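# Fit and lock the server's top cover

## Task

Close the server: set its top cover in place and lock it, making sure no tool remains inside. The cover latches when it is slid closed, which works either by pushing it firmly or by sliding it while both release buttons are pressed in.

## Robot and tools

Robot: two seven-joint Kinova Gen3 arms, left_arm and right_arm. Each carries a two-finger parallel gripper (pads open to 50 mm) and a wrist camera. Cameras: cam_head_left, cam_head_right, cam_high, cam_left_wrist, cam_right_wrist, each 896x504.

Frames: the scene frame has its origin at table-top height, midway between the nominal arm bases. +x points out over the table, +z up, and +y toward left_arm (image sides do not match the arm names). Calibrated bases: left_arm (-0.016, +0.405, +0.018) m, right_arm (0, -0.425, +0.018) m. Each gripper's fingers point along its own +z and close along its own x. end_effector_position (metres, scene frame) is the point between the pads, and the fingertips sit 17.5 mm beyond it. end_effector_quat_wxyz is also in the scene frame. Printed poses may be off by a few centimetres, more at long reach.

The 18-number row, used by execute_actions and move: left_arm dx, dy, dz, rx, ry, rz, then left_gripper position, force_limit, speed, followed by the same nine for right_arm/right_gripper. Every number lies in [-1, 1], and both arms must always be filled in. The six pose numbers are an offset, not a pose: they count from that arm's Hand target, along that Hand target's own axes (the gripper frame). 1.0 equals 0.6 m or 180 degrees. rx, ry, rz form a single rotation vector. Six zeros re-request the current Hand target. The three gripper numbers are absolute commands, not offsets. position: +1 is fully open, about -0.65 brings the pads together, and -1 grips until an object blocks the fingers. force_limit per pad: -1 is about 20 N, 0 about 102 N, +1 about 185 N. speed: -1 is 20 mm/s, 0 is 85, +1 is 150. Both start at +1. A 0 is a real command, so to leave a gripper unchanged, resend its previous three numbers.

execute_actions(actions, cameras): actions is a list of actions, and each action is a list of up to 15 rows. One row is one 1/30 s step. Each action lasts 0.5 s, and a short table keeps its final row. Every row in an action counts from the Hand target at that action's start, so sending the same offset again moves the arm further. cameras names the views to return; ["all"] returns all. An empty actions list returns images and the full status.

move(target, speed, blend, blocking, cameras): target is either one 18-number row or a list of up to 15 rows. Every row is an offset from the same starting Hand targets, not from the row before. Each gripper follows a straight path. speed is in m/s, from 0.002 to 0.5 (default 0.25), and turning is capped near 0.873 rad/s. blend (m) rounds corners between listed targets; 0 stops at each one. The whole move ends after at most 10 s. A change to the gripper numbers makes the paths pause until everything is still. blocking=false returns after about 0.5 s while the move continues. The "move:" line reports done, off_target, moving, held or fault. limits=paced means the pose was clipped, and limits=held means a check withheld steps. Neither done nor off_target tells you whether anything is touched. Paths do not avoid obstacles.

wait(seconds 0-10) lets time pass with the last commands held. stop() brakes a running move. zoom_image(camera, region [x0,y0,x1,y1] in pixels, at most 504 by 504) magnifies the latest image from a camera. clear_fault(arm) releases a reported torque fault. read_manual gives licence texts only. finished_scene(scene) ends the scene irreversibly, and the cover must stay locked without help from the robot.

Result lines: Hand target is the last commanded pose after clipping. The gripper often stops short of it; if a fresh command does not close the gap, send the remaining distance as an offset. object_status: 0 moving, 1 blocked while opening, 2 blocked while closing (a grip), 3 reached the position or pads met (usually nothing held). Grip by sending -1, keep sending it, and check for 2. An object that cannot move must be centred between the pads. Opening is roughly (250 - position_measured) x 0.202 mm. A new position number (a change of at least 0.01) is needed before a new force_limit or speed takes effect. Joint velocities may read "within noise". Joint torques are signed toward increasing joint angle. Flange force is the outside force along the gripper axes and includes held weight. Wrist depth is a 7x7 grid of distances in mm (164-4000), where "-" means no value. Motor temperatures and MOTOR HOT warn of heating.

Cautions: the arms are stiff, so aiming even a few millimetres past a firm contact presses very hard. Aim short, move slowly near contact, and withdraw the target to end a push. Torque limits are 104.5 N m for the four large joints and 51.3 N m for the three wrist joints. Exceeding one, or straying more than 5 degrees from plan, stops that arm until clear_fault. Commanded orientation is clipped to within 32 degrees of the actual orientation at each step. Big rotations can swing the elbow. A clearance check blocks arm-to-arm approach but not fingers closing on the other arm. Any press or hit between the arms can fail the task. Holding loads, outstretched arms or unreachable pushes heat motors, and at 75 °C the arm sags and faults. Do not drop parts, release moving parts, slam or strike fixed or heavy objects, or let anything leave the table. Loose objects may be nudged now and then.

Each tool is called after "Request:" by a JSON object that holds its "op" and its "data".

## Session

Request:
{"op": "execute_actions", "data": {"actions": []}}

Scene clock: 0.00 s.
left_arm: end_effector_position=(+0.3066, -0.1819, +0.2493) position_measured=3 object_status=3 end_effector_quat_wxyz=(+0.097, +0.985, -0.129, -0.062) | right_arm: end_effector_position=(+0.2194, -0.5711, +0.3122) position_measured=3 object_status=3 end_effector_quat_wxyz=(+0.047, +0.978, +0.196, +0.048)
Joint positions: left_arm=[0.825 0.916 0.269 0.642 0.007 1.531 0.741] | right_arm=[0.541 -0.208 -0.012 2.018 0.011 1.198 0.872]
Joint velocities: within noise
Joint torques (N m): no reading
Motor temperatures (°C): left_arm=[35 35 34 40 39 44 42] | right_arm=[37 37 36 32 47 42 42]
Flange force (N): no reading
Wrist depth (mm): cam_left_wrist=[407 386 379 375 371 378 364 / 412 405 386 381 377 383 370 / 419 412 393 387 382 381 379 / 426 419 397 393 387 385 385 / 433 428 404 398 395 402 396 / 441 432 423 405 414 409 404 / 448 443 432 427 420 417 411] | cam_right_wrist=[445 451 458 462 470 477 482 / 449 456 463 467 474 481 486 / 454 459 466 471 479 486 490 / 458 464 469 475 482 489 497 / 461 467 474 479 487 494 500 / 467 472 476 485 490 497 506 / 470 476 483 488 494 503 512]
Hand target: left_arm +0.3066, -0.1819, +0.2493; +0.097, +0.985, -0.129, -0.062 | right_arm +0.2194, -0.5711, +0.3122; +0.047, +0.978, +0.196, +0.048
Tool commands: left_gripper/position=+1.0 left_gripper/force_limit=+1.0 left_gripper/speed=+1.0 right_gripper/position=+1.0 right_gripper/force_limit=+1.0 right_gripper/speed=+1.0

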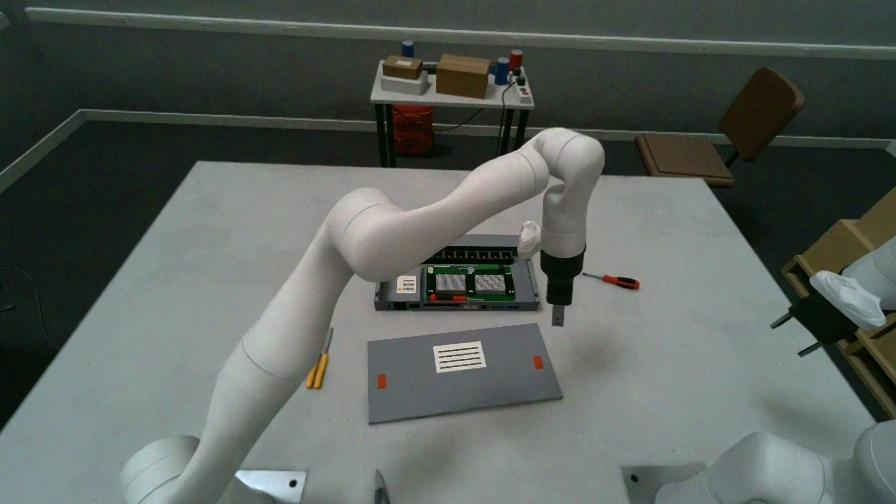

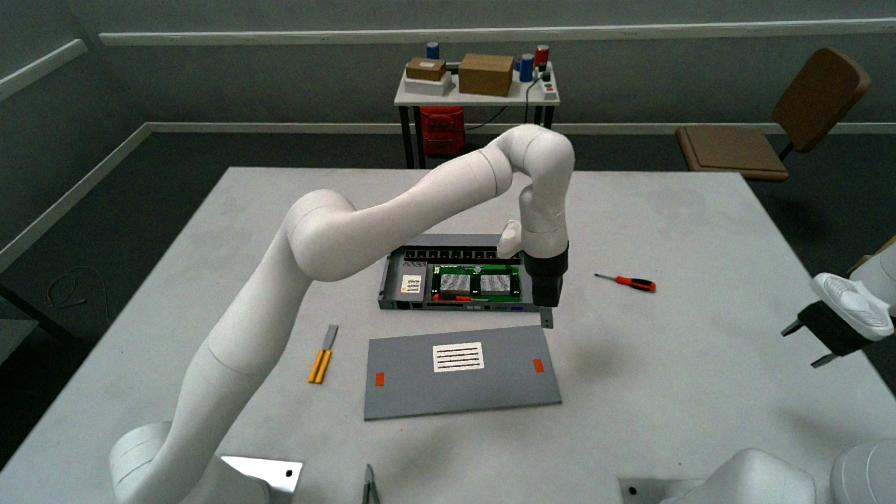

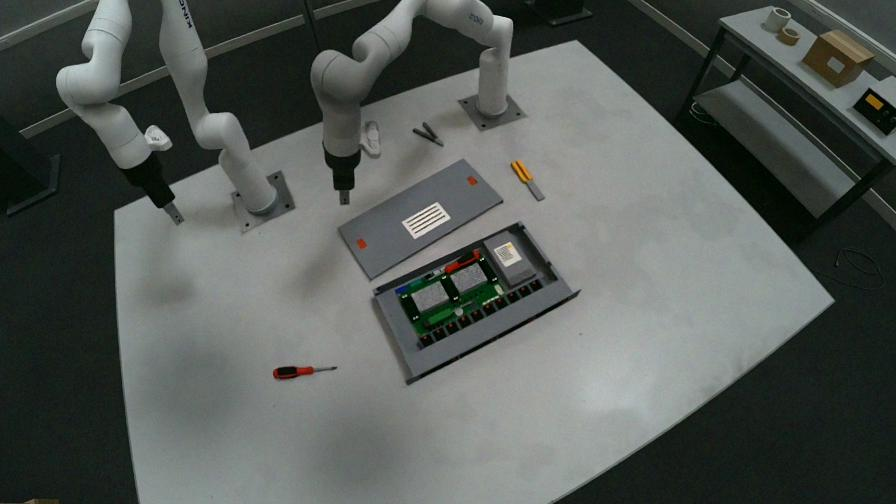

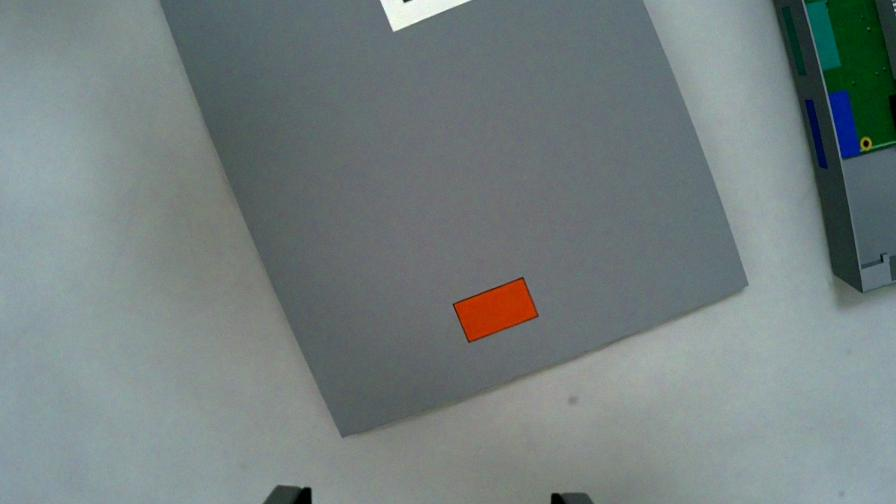

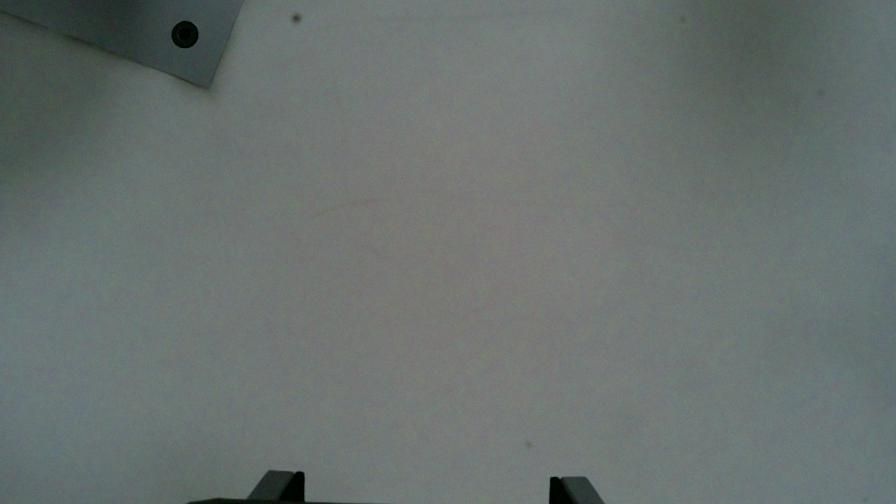

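Request:
{"op": "zoom_image", "data": {"camera": "cam_high", "region": [320, 140, 600, 400]}}

Request:
{"op": "zoom_image", "data": {"camera": "cam_head_right", "region": [350, 210, 600, 430]}}

Request:
{"op": "zoom_image", "data": {"camera": "cam_head_left", "region": [350, 210, 600, 430]}}

Scaled by 1.800 from the camera's 896x504 image, which has a finer 1280x720 frame.

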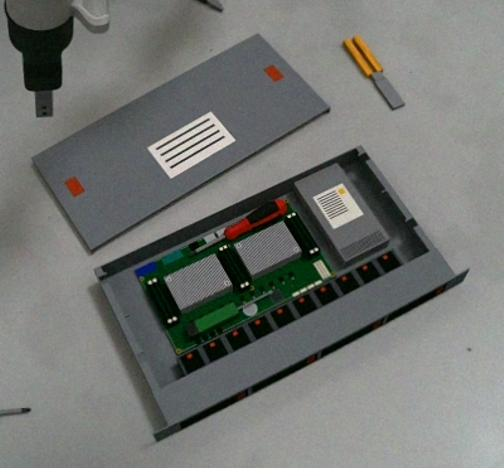

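Scaled by 2.016 from the camera's 896x504 image, which has a finer 1280x720 frame.

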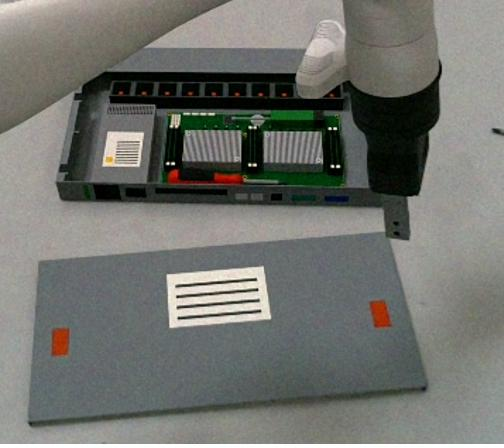

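Scaled by 2.016 from the camera's 896x504 image, which has a finer 1280x720 frame.

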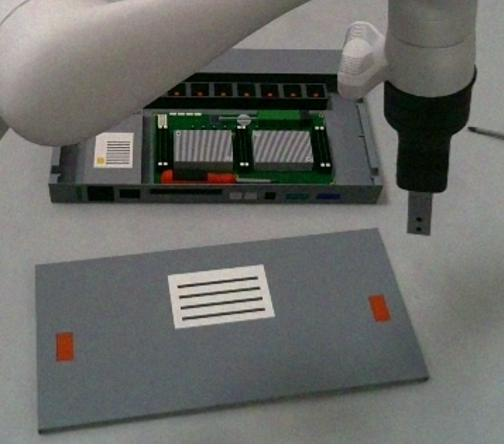

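Request:
{"op": "zoom_image", "data": {"camera": "cam_head_left", "region": [360, 310, 570, 430]}}

Request:
{"op": "zoom_image", "data": {"camera": "cam_head_right", "region": [370, 225, 580, 345]}}

Request:
{"op": "zoom_image", "data": {"camera": "cam_high", "region": [370, 220, 590, 390]}}

Request:
{"op": "zoom_image", "data": {"camera": "cam_high", "region": [330, 150, 510, 290]}}

Request:
{"op": "zoom_image", "data": {"camera": "cam_left_wrist", "region": [400, 240, 896, 504]}}

Scaled by 2.400 from the camera's 896x504 image, which has a finer 1280x720 frame.

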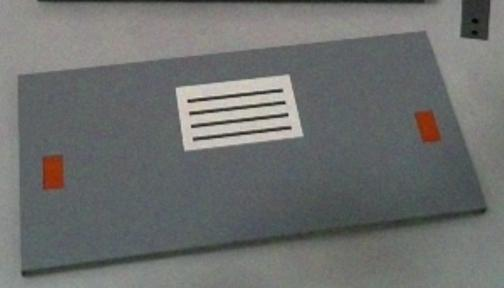

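Scaled by 2.400 from the camera's 896x504 image, which has a finer 1280x720 frame.

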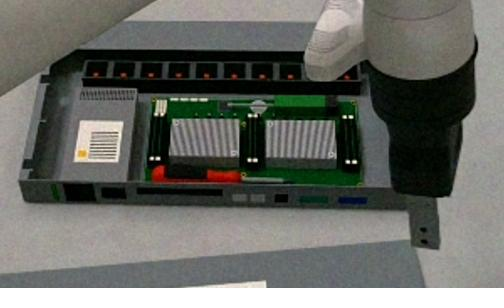

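Scaled by 2.291 from the camera's 896x504 image, which has a finer 1280x720 frame.

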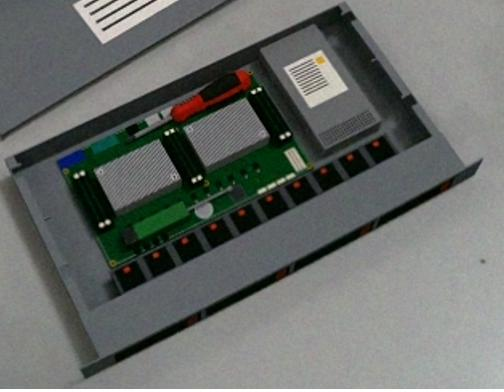

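Scaled by 2.800 from the camera's 896x504 image, which has a finer 1280x720 frame.

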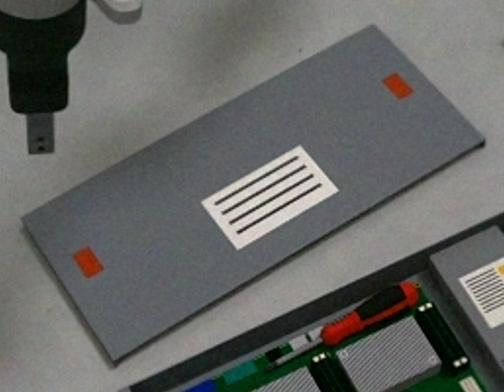

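Scaled by 1.016 from the camera's 896x504 image, which has a finer 1280x720 frame.

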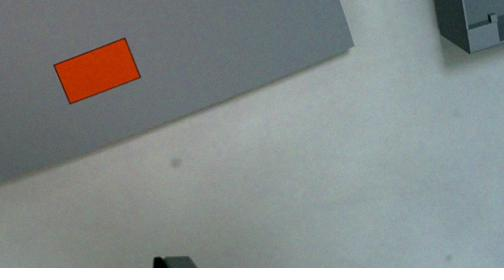

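Request:
{"op": "move", "data": {"target": [0.1076, -0.3338, -0.3740, 0.0621, 0.0397, -0.0825, 1, 1, 1, 0.2260, -0.2535, 0.3520, 0.2766, 0.0203, 0.1321, 1, 1, 1], "speed": 0.35, "cameras": ["all"]}}

Scene clock: 9.70 s.
left_arm: end_effector_position=(+0.4496, +0.0305, +0.4194) position_measured=3 object_status=3 end_effector_quat_wxyz=(+0.015, +1.000, +0.000, +0.018) | right_arm: end_effector_position=(+0.3100, -0.3942, +0.0962) position_measured=3 object_status=3 end_effector_quat_wxyz=(-0.383, +0.924, +0.000, +0.000)
Joint positions: left_arm=[0.605 0.86 0.166 0.138 -0.149 2.099 0.649] | right_arm=[0.635 0.69 -0.1 2.116 -0.785 0.941 1.166]
Joint torques (N m): left_arm=[0.54 -23.86 -0.26 -8.17 0.01 -0.37 -0.29] | right_arm=[0.36 -16.35 -2.02 -3.93 -0.4 2.51 -0.24]
Flange force (N): left_arm=no reading | right_arm=[-4.9 1.0 6.4]
Wrist depth (mm): cam_left_wrist=[570 573 578 586 586 593 598 / 558 558 581 581 583 587 599 / 559 562 580 558 559 562 601 / 557 564 581 581 581 565 601 / 555 560 582 578 580 581 603 / 560 560 585 580 561 565 599 / 560 563 565 579 566 567 599] | cam_right_wrist=[469 459 446 448 452 470 450 / 423 415 395 406 407 428 407 / 385 380 367 370 365 383 350 / 355 344 345 348 354 359 359 / 328 325 332 333 335 331 339 / 305 307 309 310 311 312 314 / 282 286 284 289 287 292 289]
Hand target: left_arm +0.4501, +0.0301, +0.4199; +0.000, +1.000, +0.000, +0.000 | right_arm +0.3100, -0.3942, +0.0962; -0.383, +0.924, +0.000, +0.000
Off the commanded pose: left_arm 0.001 m, 3 deg | right_arm 0.000 m, 0 deg.
joint sent to its limit (left arm) — joint 6 (wrist pitch), upper limit. The joint targets are off in orientation, not in position.
move: off_target (left_arm)

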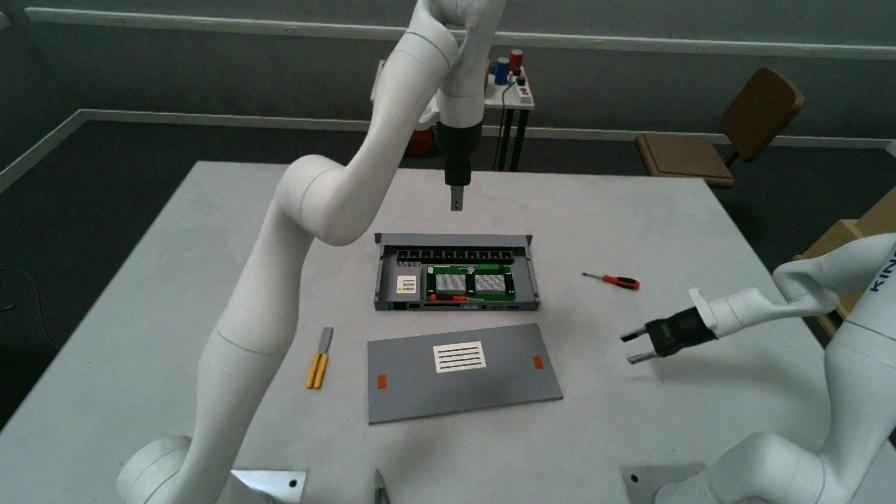

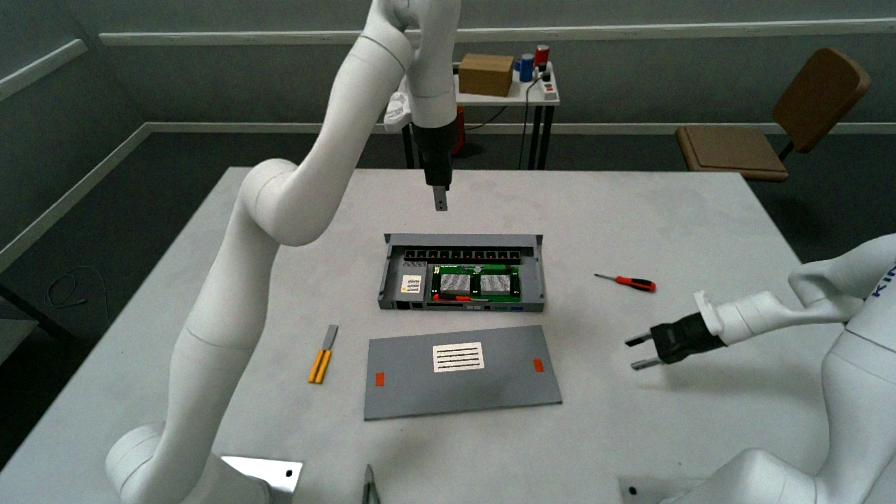

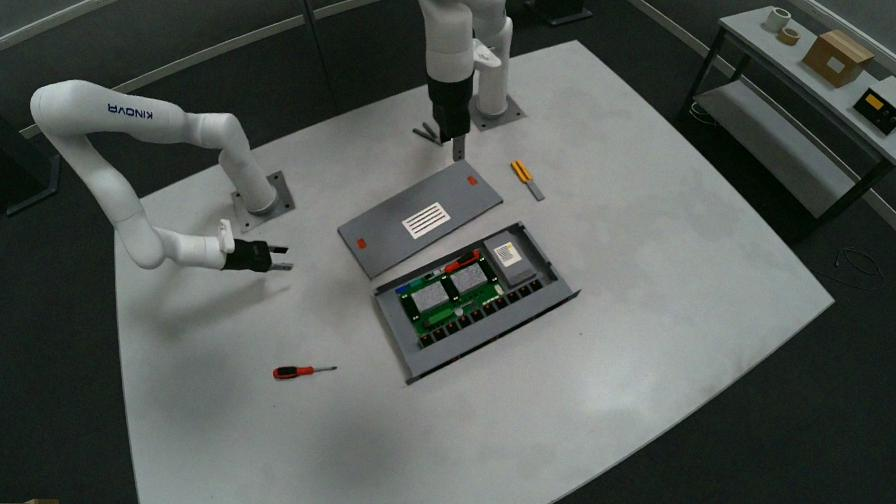

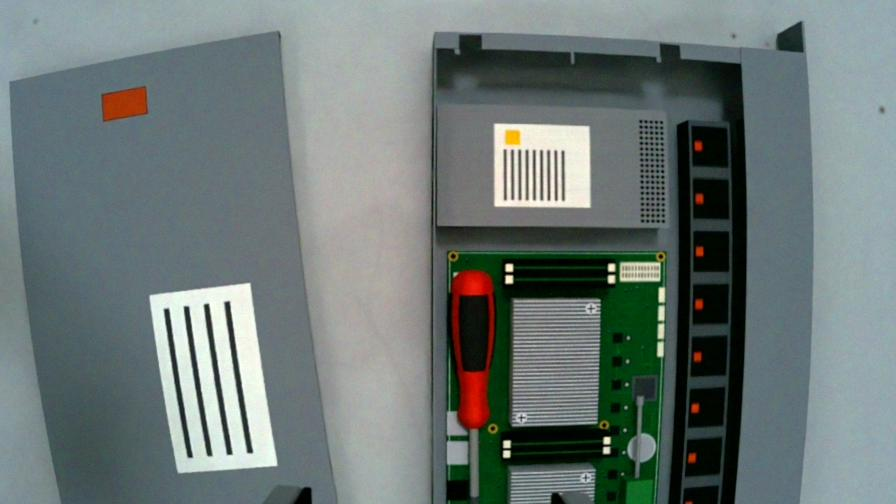

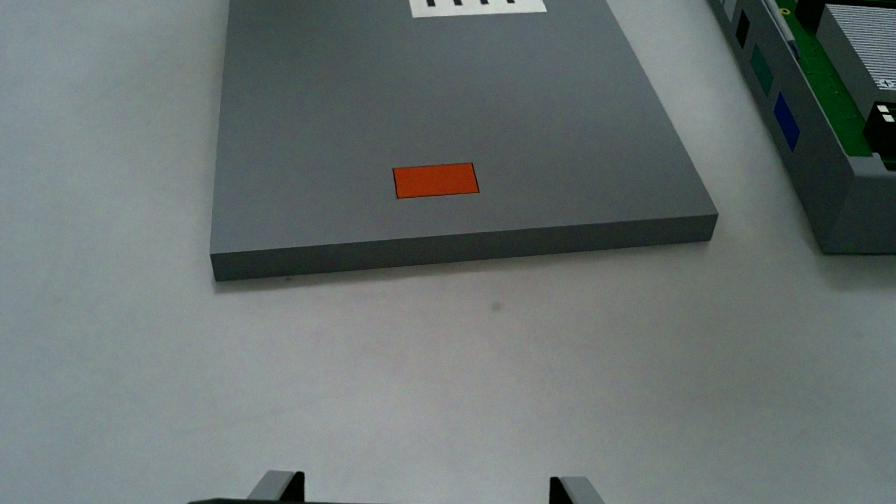

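Request:
{"op": "zoom_image", "data": {"camera": "cam_right_wrist", "region": [200, 160, 480, 320]}}

Request:
{"op": "zoom_image", "data": {"camera": "cam_right_wrist", "region": [450, 160, 730, 320]}}

Request:
{"op": "zoom_image", "data": {"camera": "cam_right_wrist", "region": [690, 0, 896, 270]}}

Request:
{"op": "zoom_image", "data": {"camera": "cam_left_wrist", "region": [420, 10, 640, 260]}}

Request:
{"op": "zoom_image", "data": {"camera": "cam_left_wrist", "region": [620, 10, 840, 260]}}

Request:
{"op": "zoom_image", "data": {"camera": "cam_left_wrist", "region": [420, 240, 680, 504]}}

Scaled by 1.800 from the camera's 896x504 image, which has a finer 1280x720 frame.

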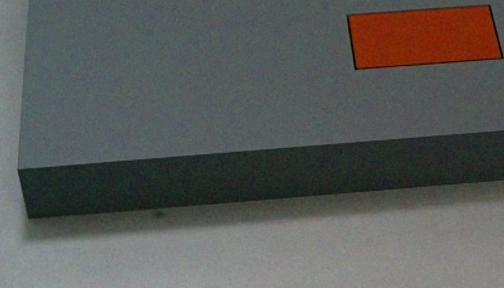

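Scaled by 1.800 from the camera's 896x504 image, which has a finer 1280x720 frame.

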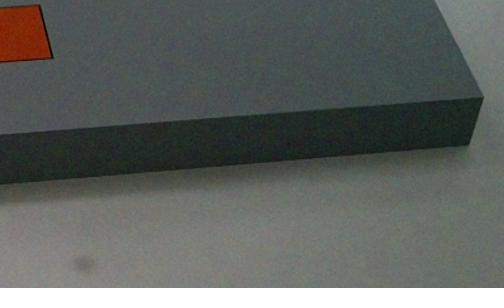

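Scaled by 1.867 from the camera's 896x504 image, which has a finer 1280x720 frame.

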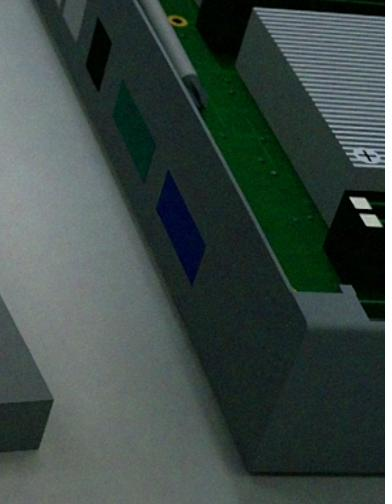

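Scaled by 2.016 from the camera's 896x504 image, which has a finer 1280x720 frame.

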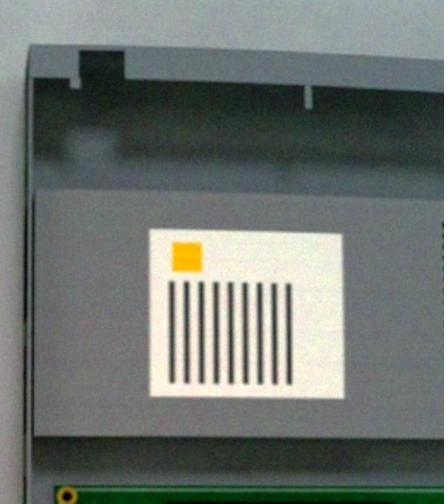

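Scaled by 2.016 from the camera's 896x504 image, which has a finer 1280x720 frame.

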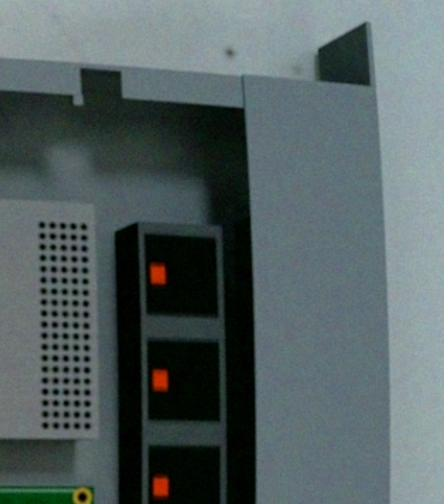

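Scaled by 1.909 from the camera's 896x504 image, which has a finer 1280x720 frame.

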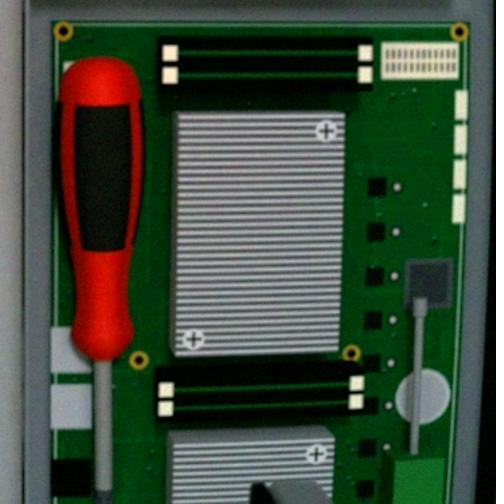

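Request:
{"op": "zoom_image", "data": {"camera": "cam_left_wrist", "region": [770, 10, 850, 90]}}

Request:
{"op": "zoom_image", "data": {"camera": "cam_left_wrist", "region": [770, 210, 850, 290]}}

Request:
{"op": "zoom_image", "data": {"camera": "cam_left_wrist", "region": [770, 424, 850, 504]}}

Request:
{"op": "zoom_image", "data": {"camera": "cam_left_wrist", "region": [240, 10, 320, 90]}}

Request:
{"op": "zoom_image", "data": {"camera": "cam_left_wrist", "region": [280, 210, 360, 290]}}

Request:
{"op": "zoom_image", "data": {"camera": "cam_left_wrist", "region": [290, 424, 370, 504]}}

Request:
{"op": "zoom_image", "data": {"camera": "cam_left_wrist", "region": [0, 50, 80, 130]}}

Request:
{"op": "zoom_image", "data": {"camera": "cam_left_wrist", "region": [400, 10, 480, 90]}}

Scaled by 6.300 from the camera's 896x504 image, which has a finer 1280x720 frame.

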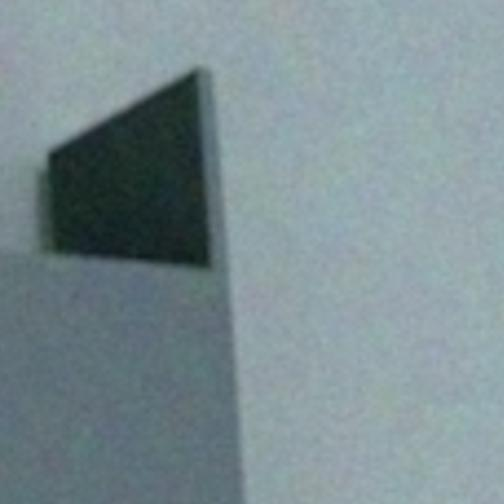

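Scaled by 6.300 from the camera's 896x504 image, which has a finer 1280x720 frame.

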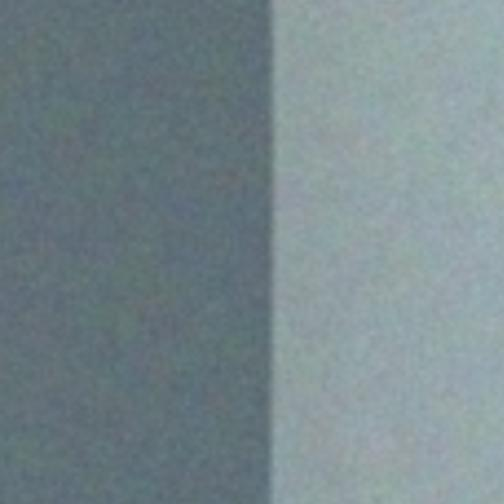

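Scaled by 6.300 from the camera's 896x504 image, which has a finer 1280x720 frame.

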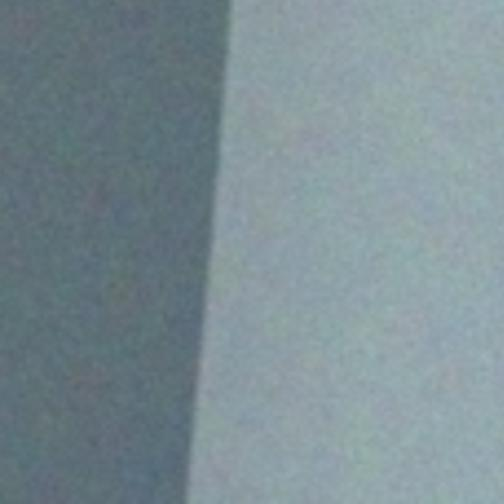

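Scaled by 6.300 from the camera's 896x504 image, which has a finer 1280x720 frame.

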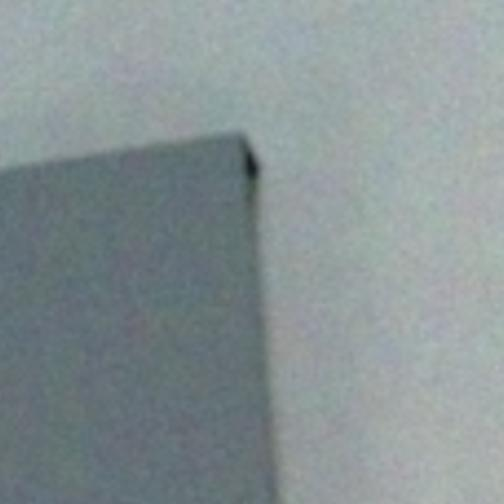

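Scaled by 6.300 from the camera's 896x504 image, which has a finer 1280x720 frame.

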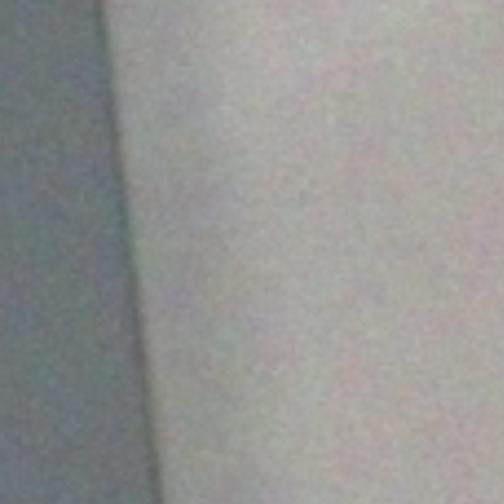

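Scaled by 6.300 from the camera's 896x504 image, which has a finer 1280x720 frame.

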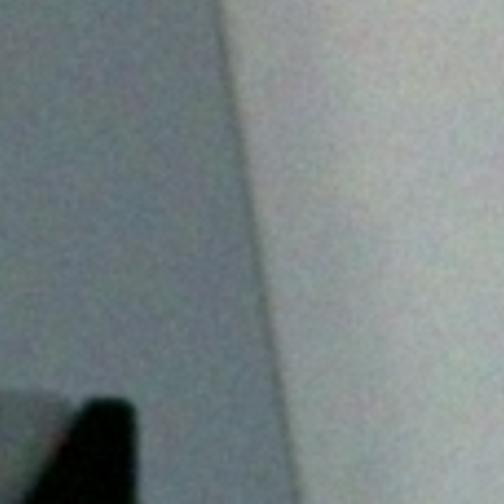

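Scaled by 6.300 from the camera's 896x504 image, which has a finer 1280x720 frame.

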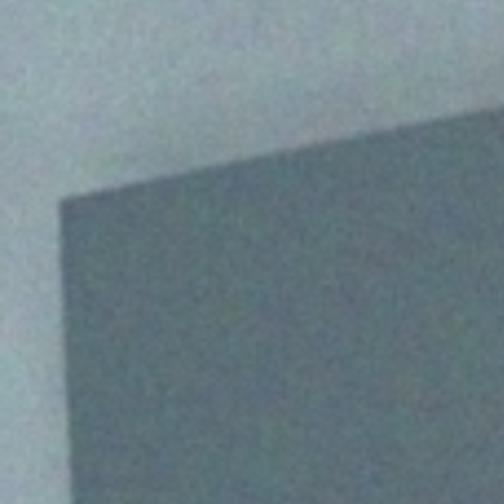

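Scaled by 6.300 from the camera's 896x504 image, which has a finer 1280x720 frame.

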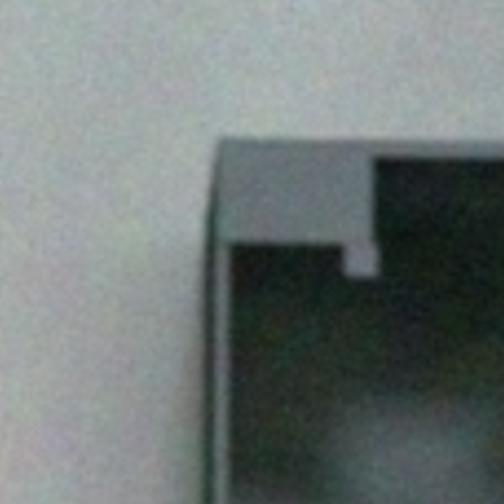

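Request:
{"op": "zoom_image", "data": {"camera": "cam_head_left", "region": [360, 380, 470, 430]}}

Request:
{"op": "zoom_image", "data": {"camera": "cam_head_left", "region": [470, 370, 580, 420]}}

Request:
{"op": "zoom_image", "data": {"camera": "cam_head_right", "region": [360, 225, 460, 325]}}

Request:
{"op": "zoom_image", "data": {"camera": "cam_head_right", "region": [460, 225, 560, 325]}}

Request:
{"op": "zoom_image", "data": {"camera": "cam_head_right", "region": [355, 325, 455, 425]}}

Request:
{"op": "zoom_image", "data": {"camera": "cam_head_right", "region": [475, 320, 575, 420]}}

Scaled by 4.582 from the camera's 896x504 image, which has a finer 1280x720 frame.

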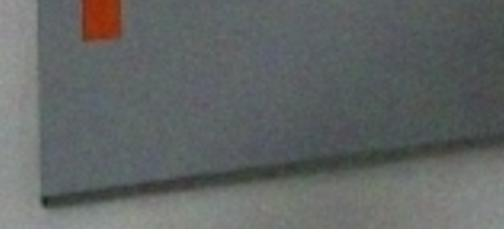

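Scaled by 4.582 from the camera's 896x504 image, which has a finer 1280x720 frame.

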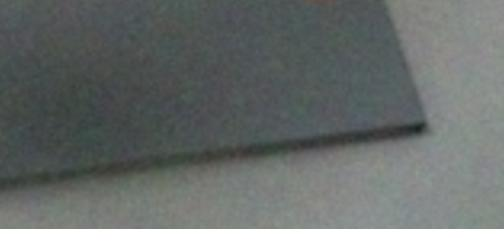

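Scaled by 5.040 from the camera's 896x504 image, which has a finer 1280x720 frame.

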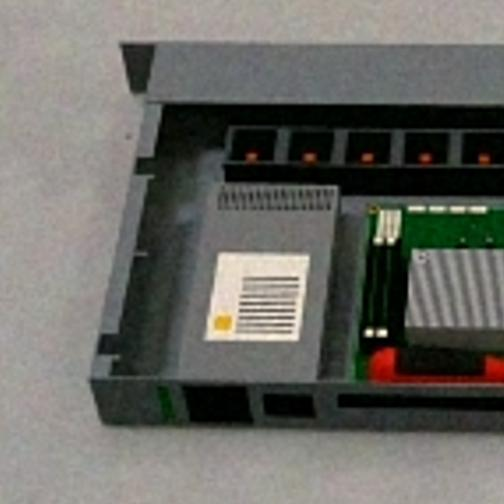

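Scaled by 5.040 from the camera's 896x504 image, which has a finer 1280x720 frame.

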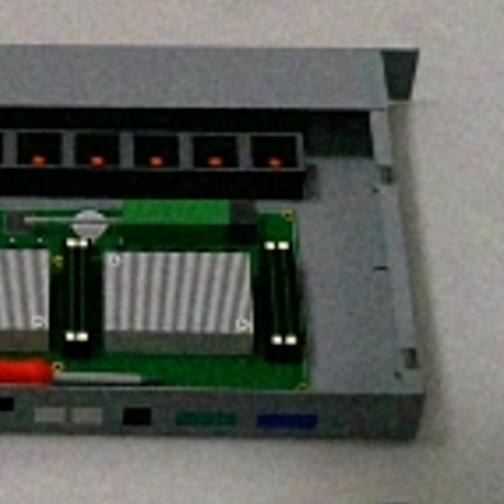

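Scaled by 5.040 from the camera's 896x504 image, which has a finer 1280x720 frame.

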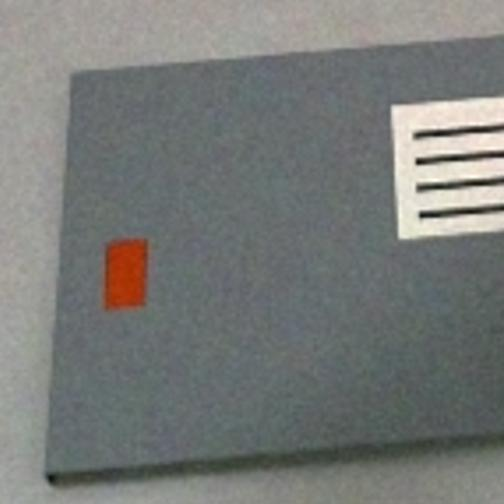

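Scaled by 5.040 from the camera's 896x504 image, which has a finer 1280x720 frame.

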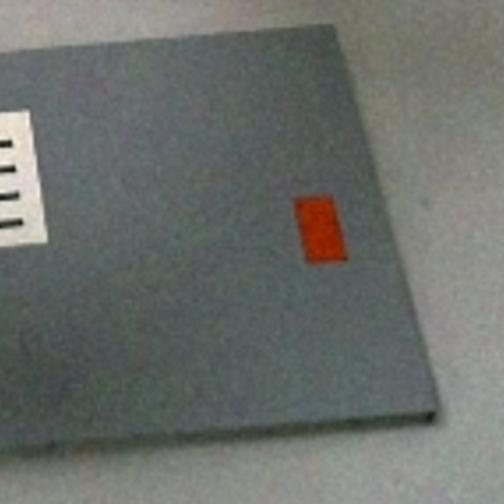

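Request:
{"op": "move", "data": {"target": [0.0657, 0.1118, 0.4832, 0, 0, 0, -0.19, -0.5, 0, 0.3040, 0.0034, 0.0640, 0.0524, -0.1166, -0.0985, 1, 1, 1], "speed": 0.35, "cameras": ["cam_left_wrist", "cam_right_wrist", "cam_high"]}}

Scene clock: 22.43 s.
left_arm: end_effector_position=(+0.4896, -0.0372, +0.1301) position_measured=181 object_status=3 end_effector_quat_wxyz=(+0.000, +1.000, +0.000, +0.000) | right_arm: end_effector_position=(+0.4924, -0.3685, +0.0676) position_measured=3 object_status=3 end_effector_quat_wxyz=(-0.446, +0.863, +0.211, -0.109)
Joint positions: left_arm=[0.617 1.038 0.15 0.721 -0.132 1.388 0.735] | right_arm=[0.362 1.215 -0.152 1.01 -0.541 1.609 0.867]
Joint torques (N m): left_arm=[0.55 -27.05 0.62 -9.43 0.03 -0.22 -0.27] | right_arm=[0.4 -26.48 -3.11 -7.75 -1.51 2.47 -0.17]
Flange force (N): left_arm=[-1.4 -1.5 -1.5] | right_arm=[-7.0 -2.5 7.3]
Wrist depth (mm): cam_left_wrist=[281 296 297 289 294 295 283 / 281 296 296 272 272 290 283 / 280 296 295 265 269 290 290 / 279 295 295 273 268 290 290 / 278 294 295 287 267 288 282 / 278 293 294 286 272 287 289 / 278 293 294 286 269 287 282] | cam_right_wrist=[543 547 512 516 526 541 521 / 461 420 437 441 464 446 426 / 389 379 371 384 403 399 357 / 357 361 353 349 348 294 328 / 322 317 325 320 315 296 274 / 292 292 289 296 299 295 287 / 263 268 270 271 273 269 271]
Hand target: left_arm +0.4896, -0.0372, +0.1301; +0.000, +1.000, +0.000, +0.000 | right_arm +0.4924, -0.3685, +0.0676; -0.446, +0.863, +0.211, -0.109
Off the commanded pose: left_arm 0.000 m, 0 deg | right_arm 0.000 m, 0 deg.
move: done
Images, in order (width x height): cam_high 896x504, cam_left_wrist 896x504, cam_right_wrist 896x504.

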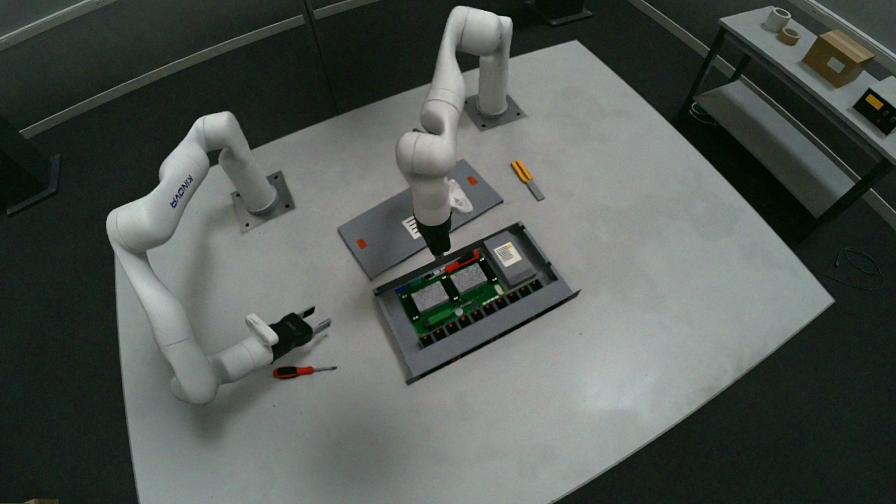

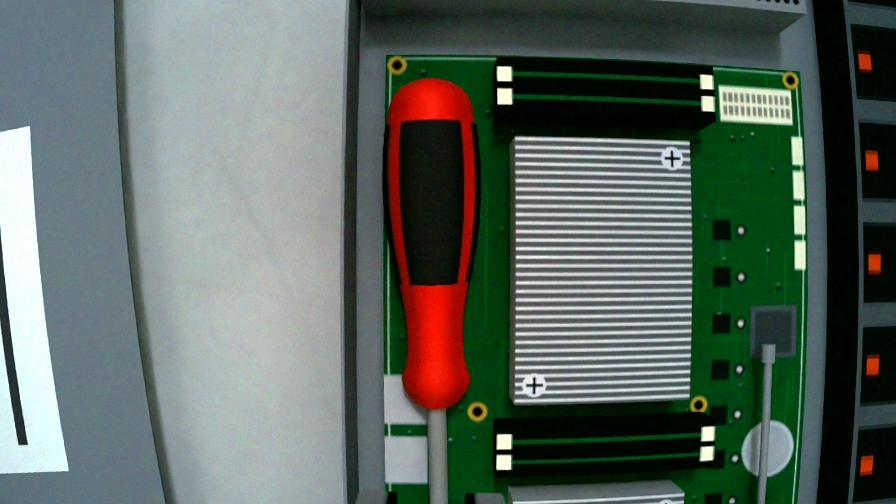

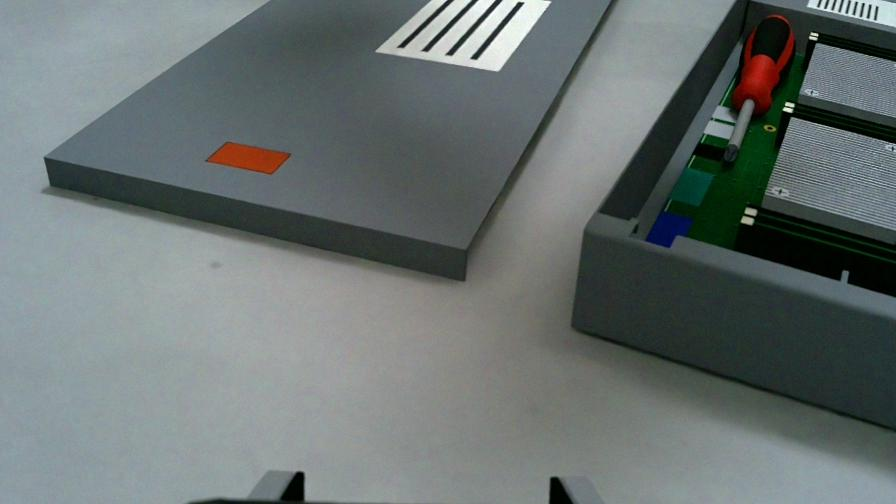

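Request:
{"op": "zoom_image", "data": {"camera": "cam_right_wrist", "region": [380, 150, 620, 300]}}

Request:
{"op": "zoom_image", "data": {"camera": "cam_right_wrist", "region": [570, 170, 896, 350]}}

Request:
{"op": "zoom_image", "data": {"camera": "cam_right_wrist", "region": [440, 0, 700, 180]}}

Request:
{"op": "zoom_image", "data": {"camera": "cam_left_wrist", "region": [340, 380, 540, 504]}}

Request:
{"op": "zoom_image", "data": {"camera": "cam_left_wrist", "region": [680, 280, 896, 504]}}

Request:
{"op": "zoom_image", "data": {"camera": "cam_high", "region": [390, 250, 530, 350]}}

Scaled by 2.100 from the camera's 896x504 image, which has a finer 1280x720 frame.

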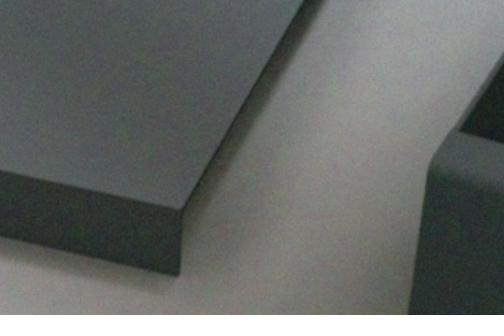

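Scaled by 1.546 from the camera's 896x504 image, which has a finer 1280x720 frame.

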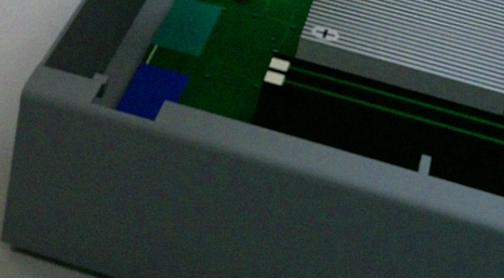

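Scaled by 1.938 from the camera's 896x504 image, which has a finer 1280x720 frame.

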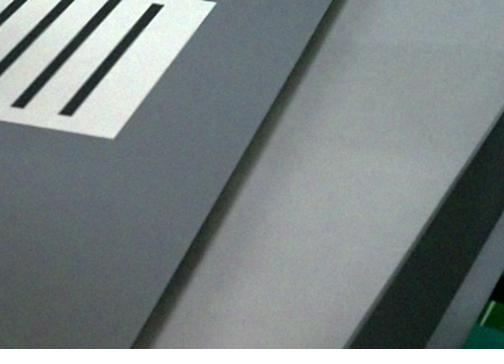

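Scaled by 2.520 from the camera's 896x504 image, which has a finer 1280x720 frame.

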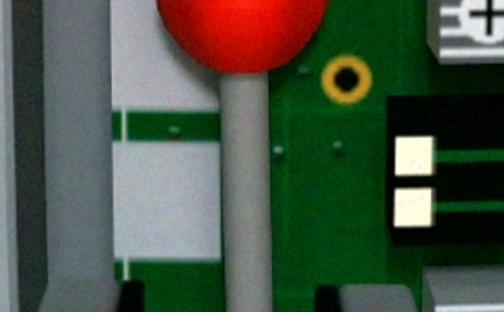

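Scaled by 2.250 from the camera's 896x504 image, which has a finer 1280x720 frame.

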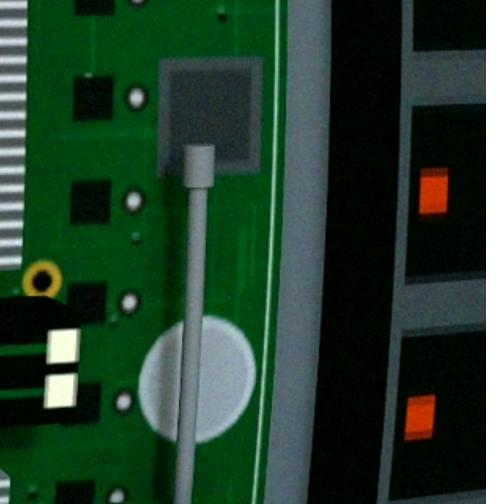

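Scaled by 3.600 from the camera's 896x504 image, which has a finer 1280x720 frame.

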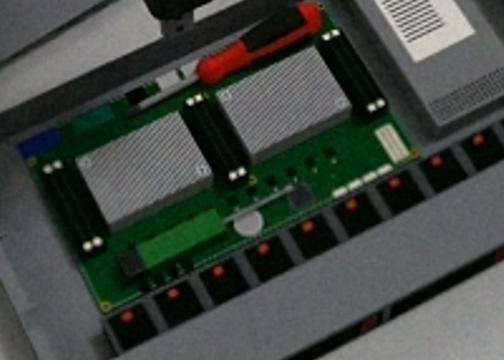

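Request:
{"op": "zoom_image", "data": {"camera": "cam_right_wrist", "region": [620, 0, 896, 250]}}

Request:
{"op": "zoom_image", "data": {"camera": "cam_right_wrist", "region": [680, 60, 810, 190]}}

Request:
{"op": "zoom_image", "data": {"camera": "cam_left_wrist", "region": [340, 30, 540, 230]}}

Scaled by 1.826 from the camera's 896x504 image, which has a finer 1280x720 frame.

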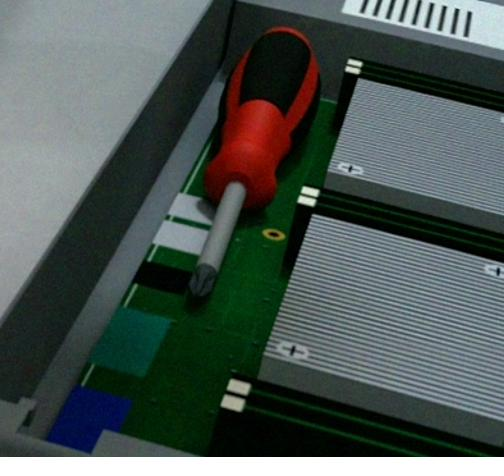

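Scaled by 3.877 from the camera's 896x504 image, which has a finer 1280x720 frame.

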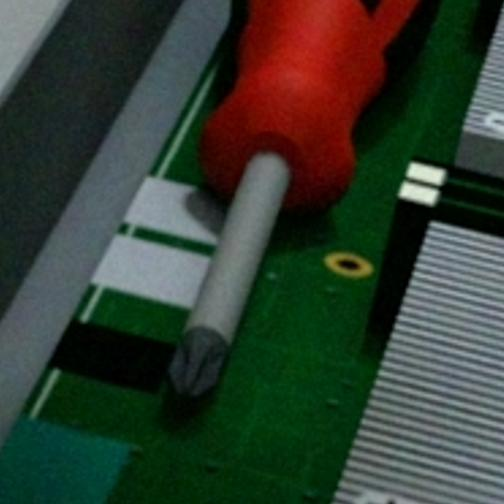

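Scaled by 2.520 from the camera's 896x504 image, which has a finer 1280x720 frame.

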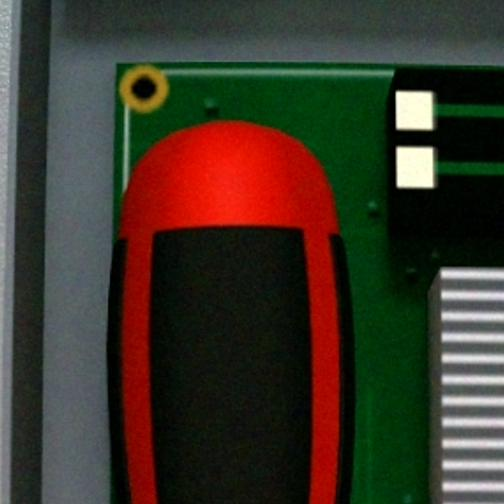

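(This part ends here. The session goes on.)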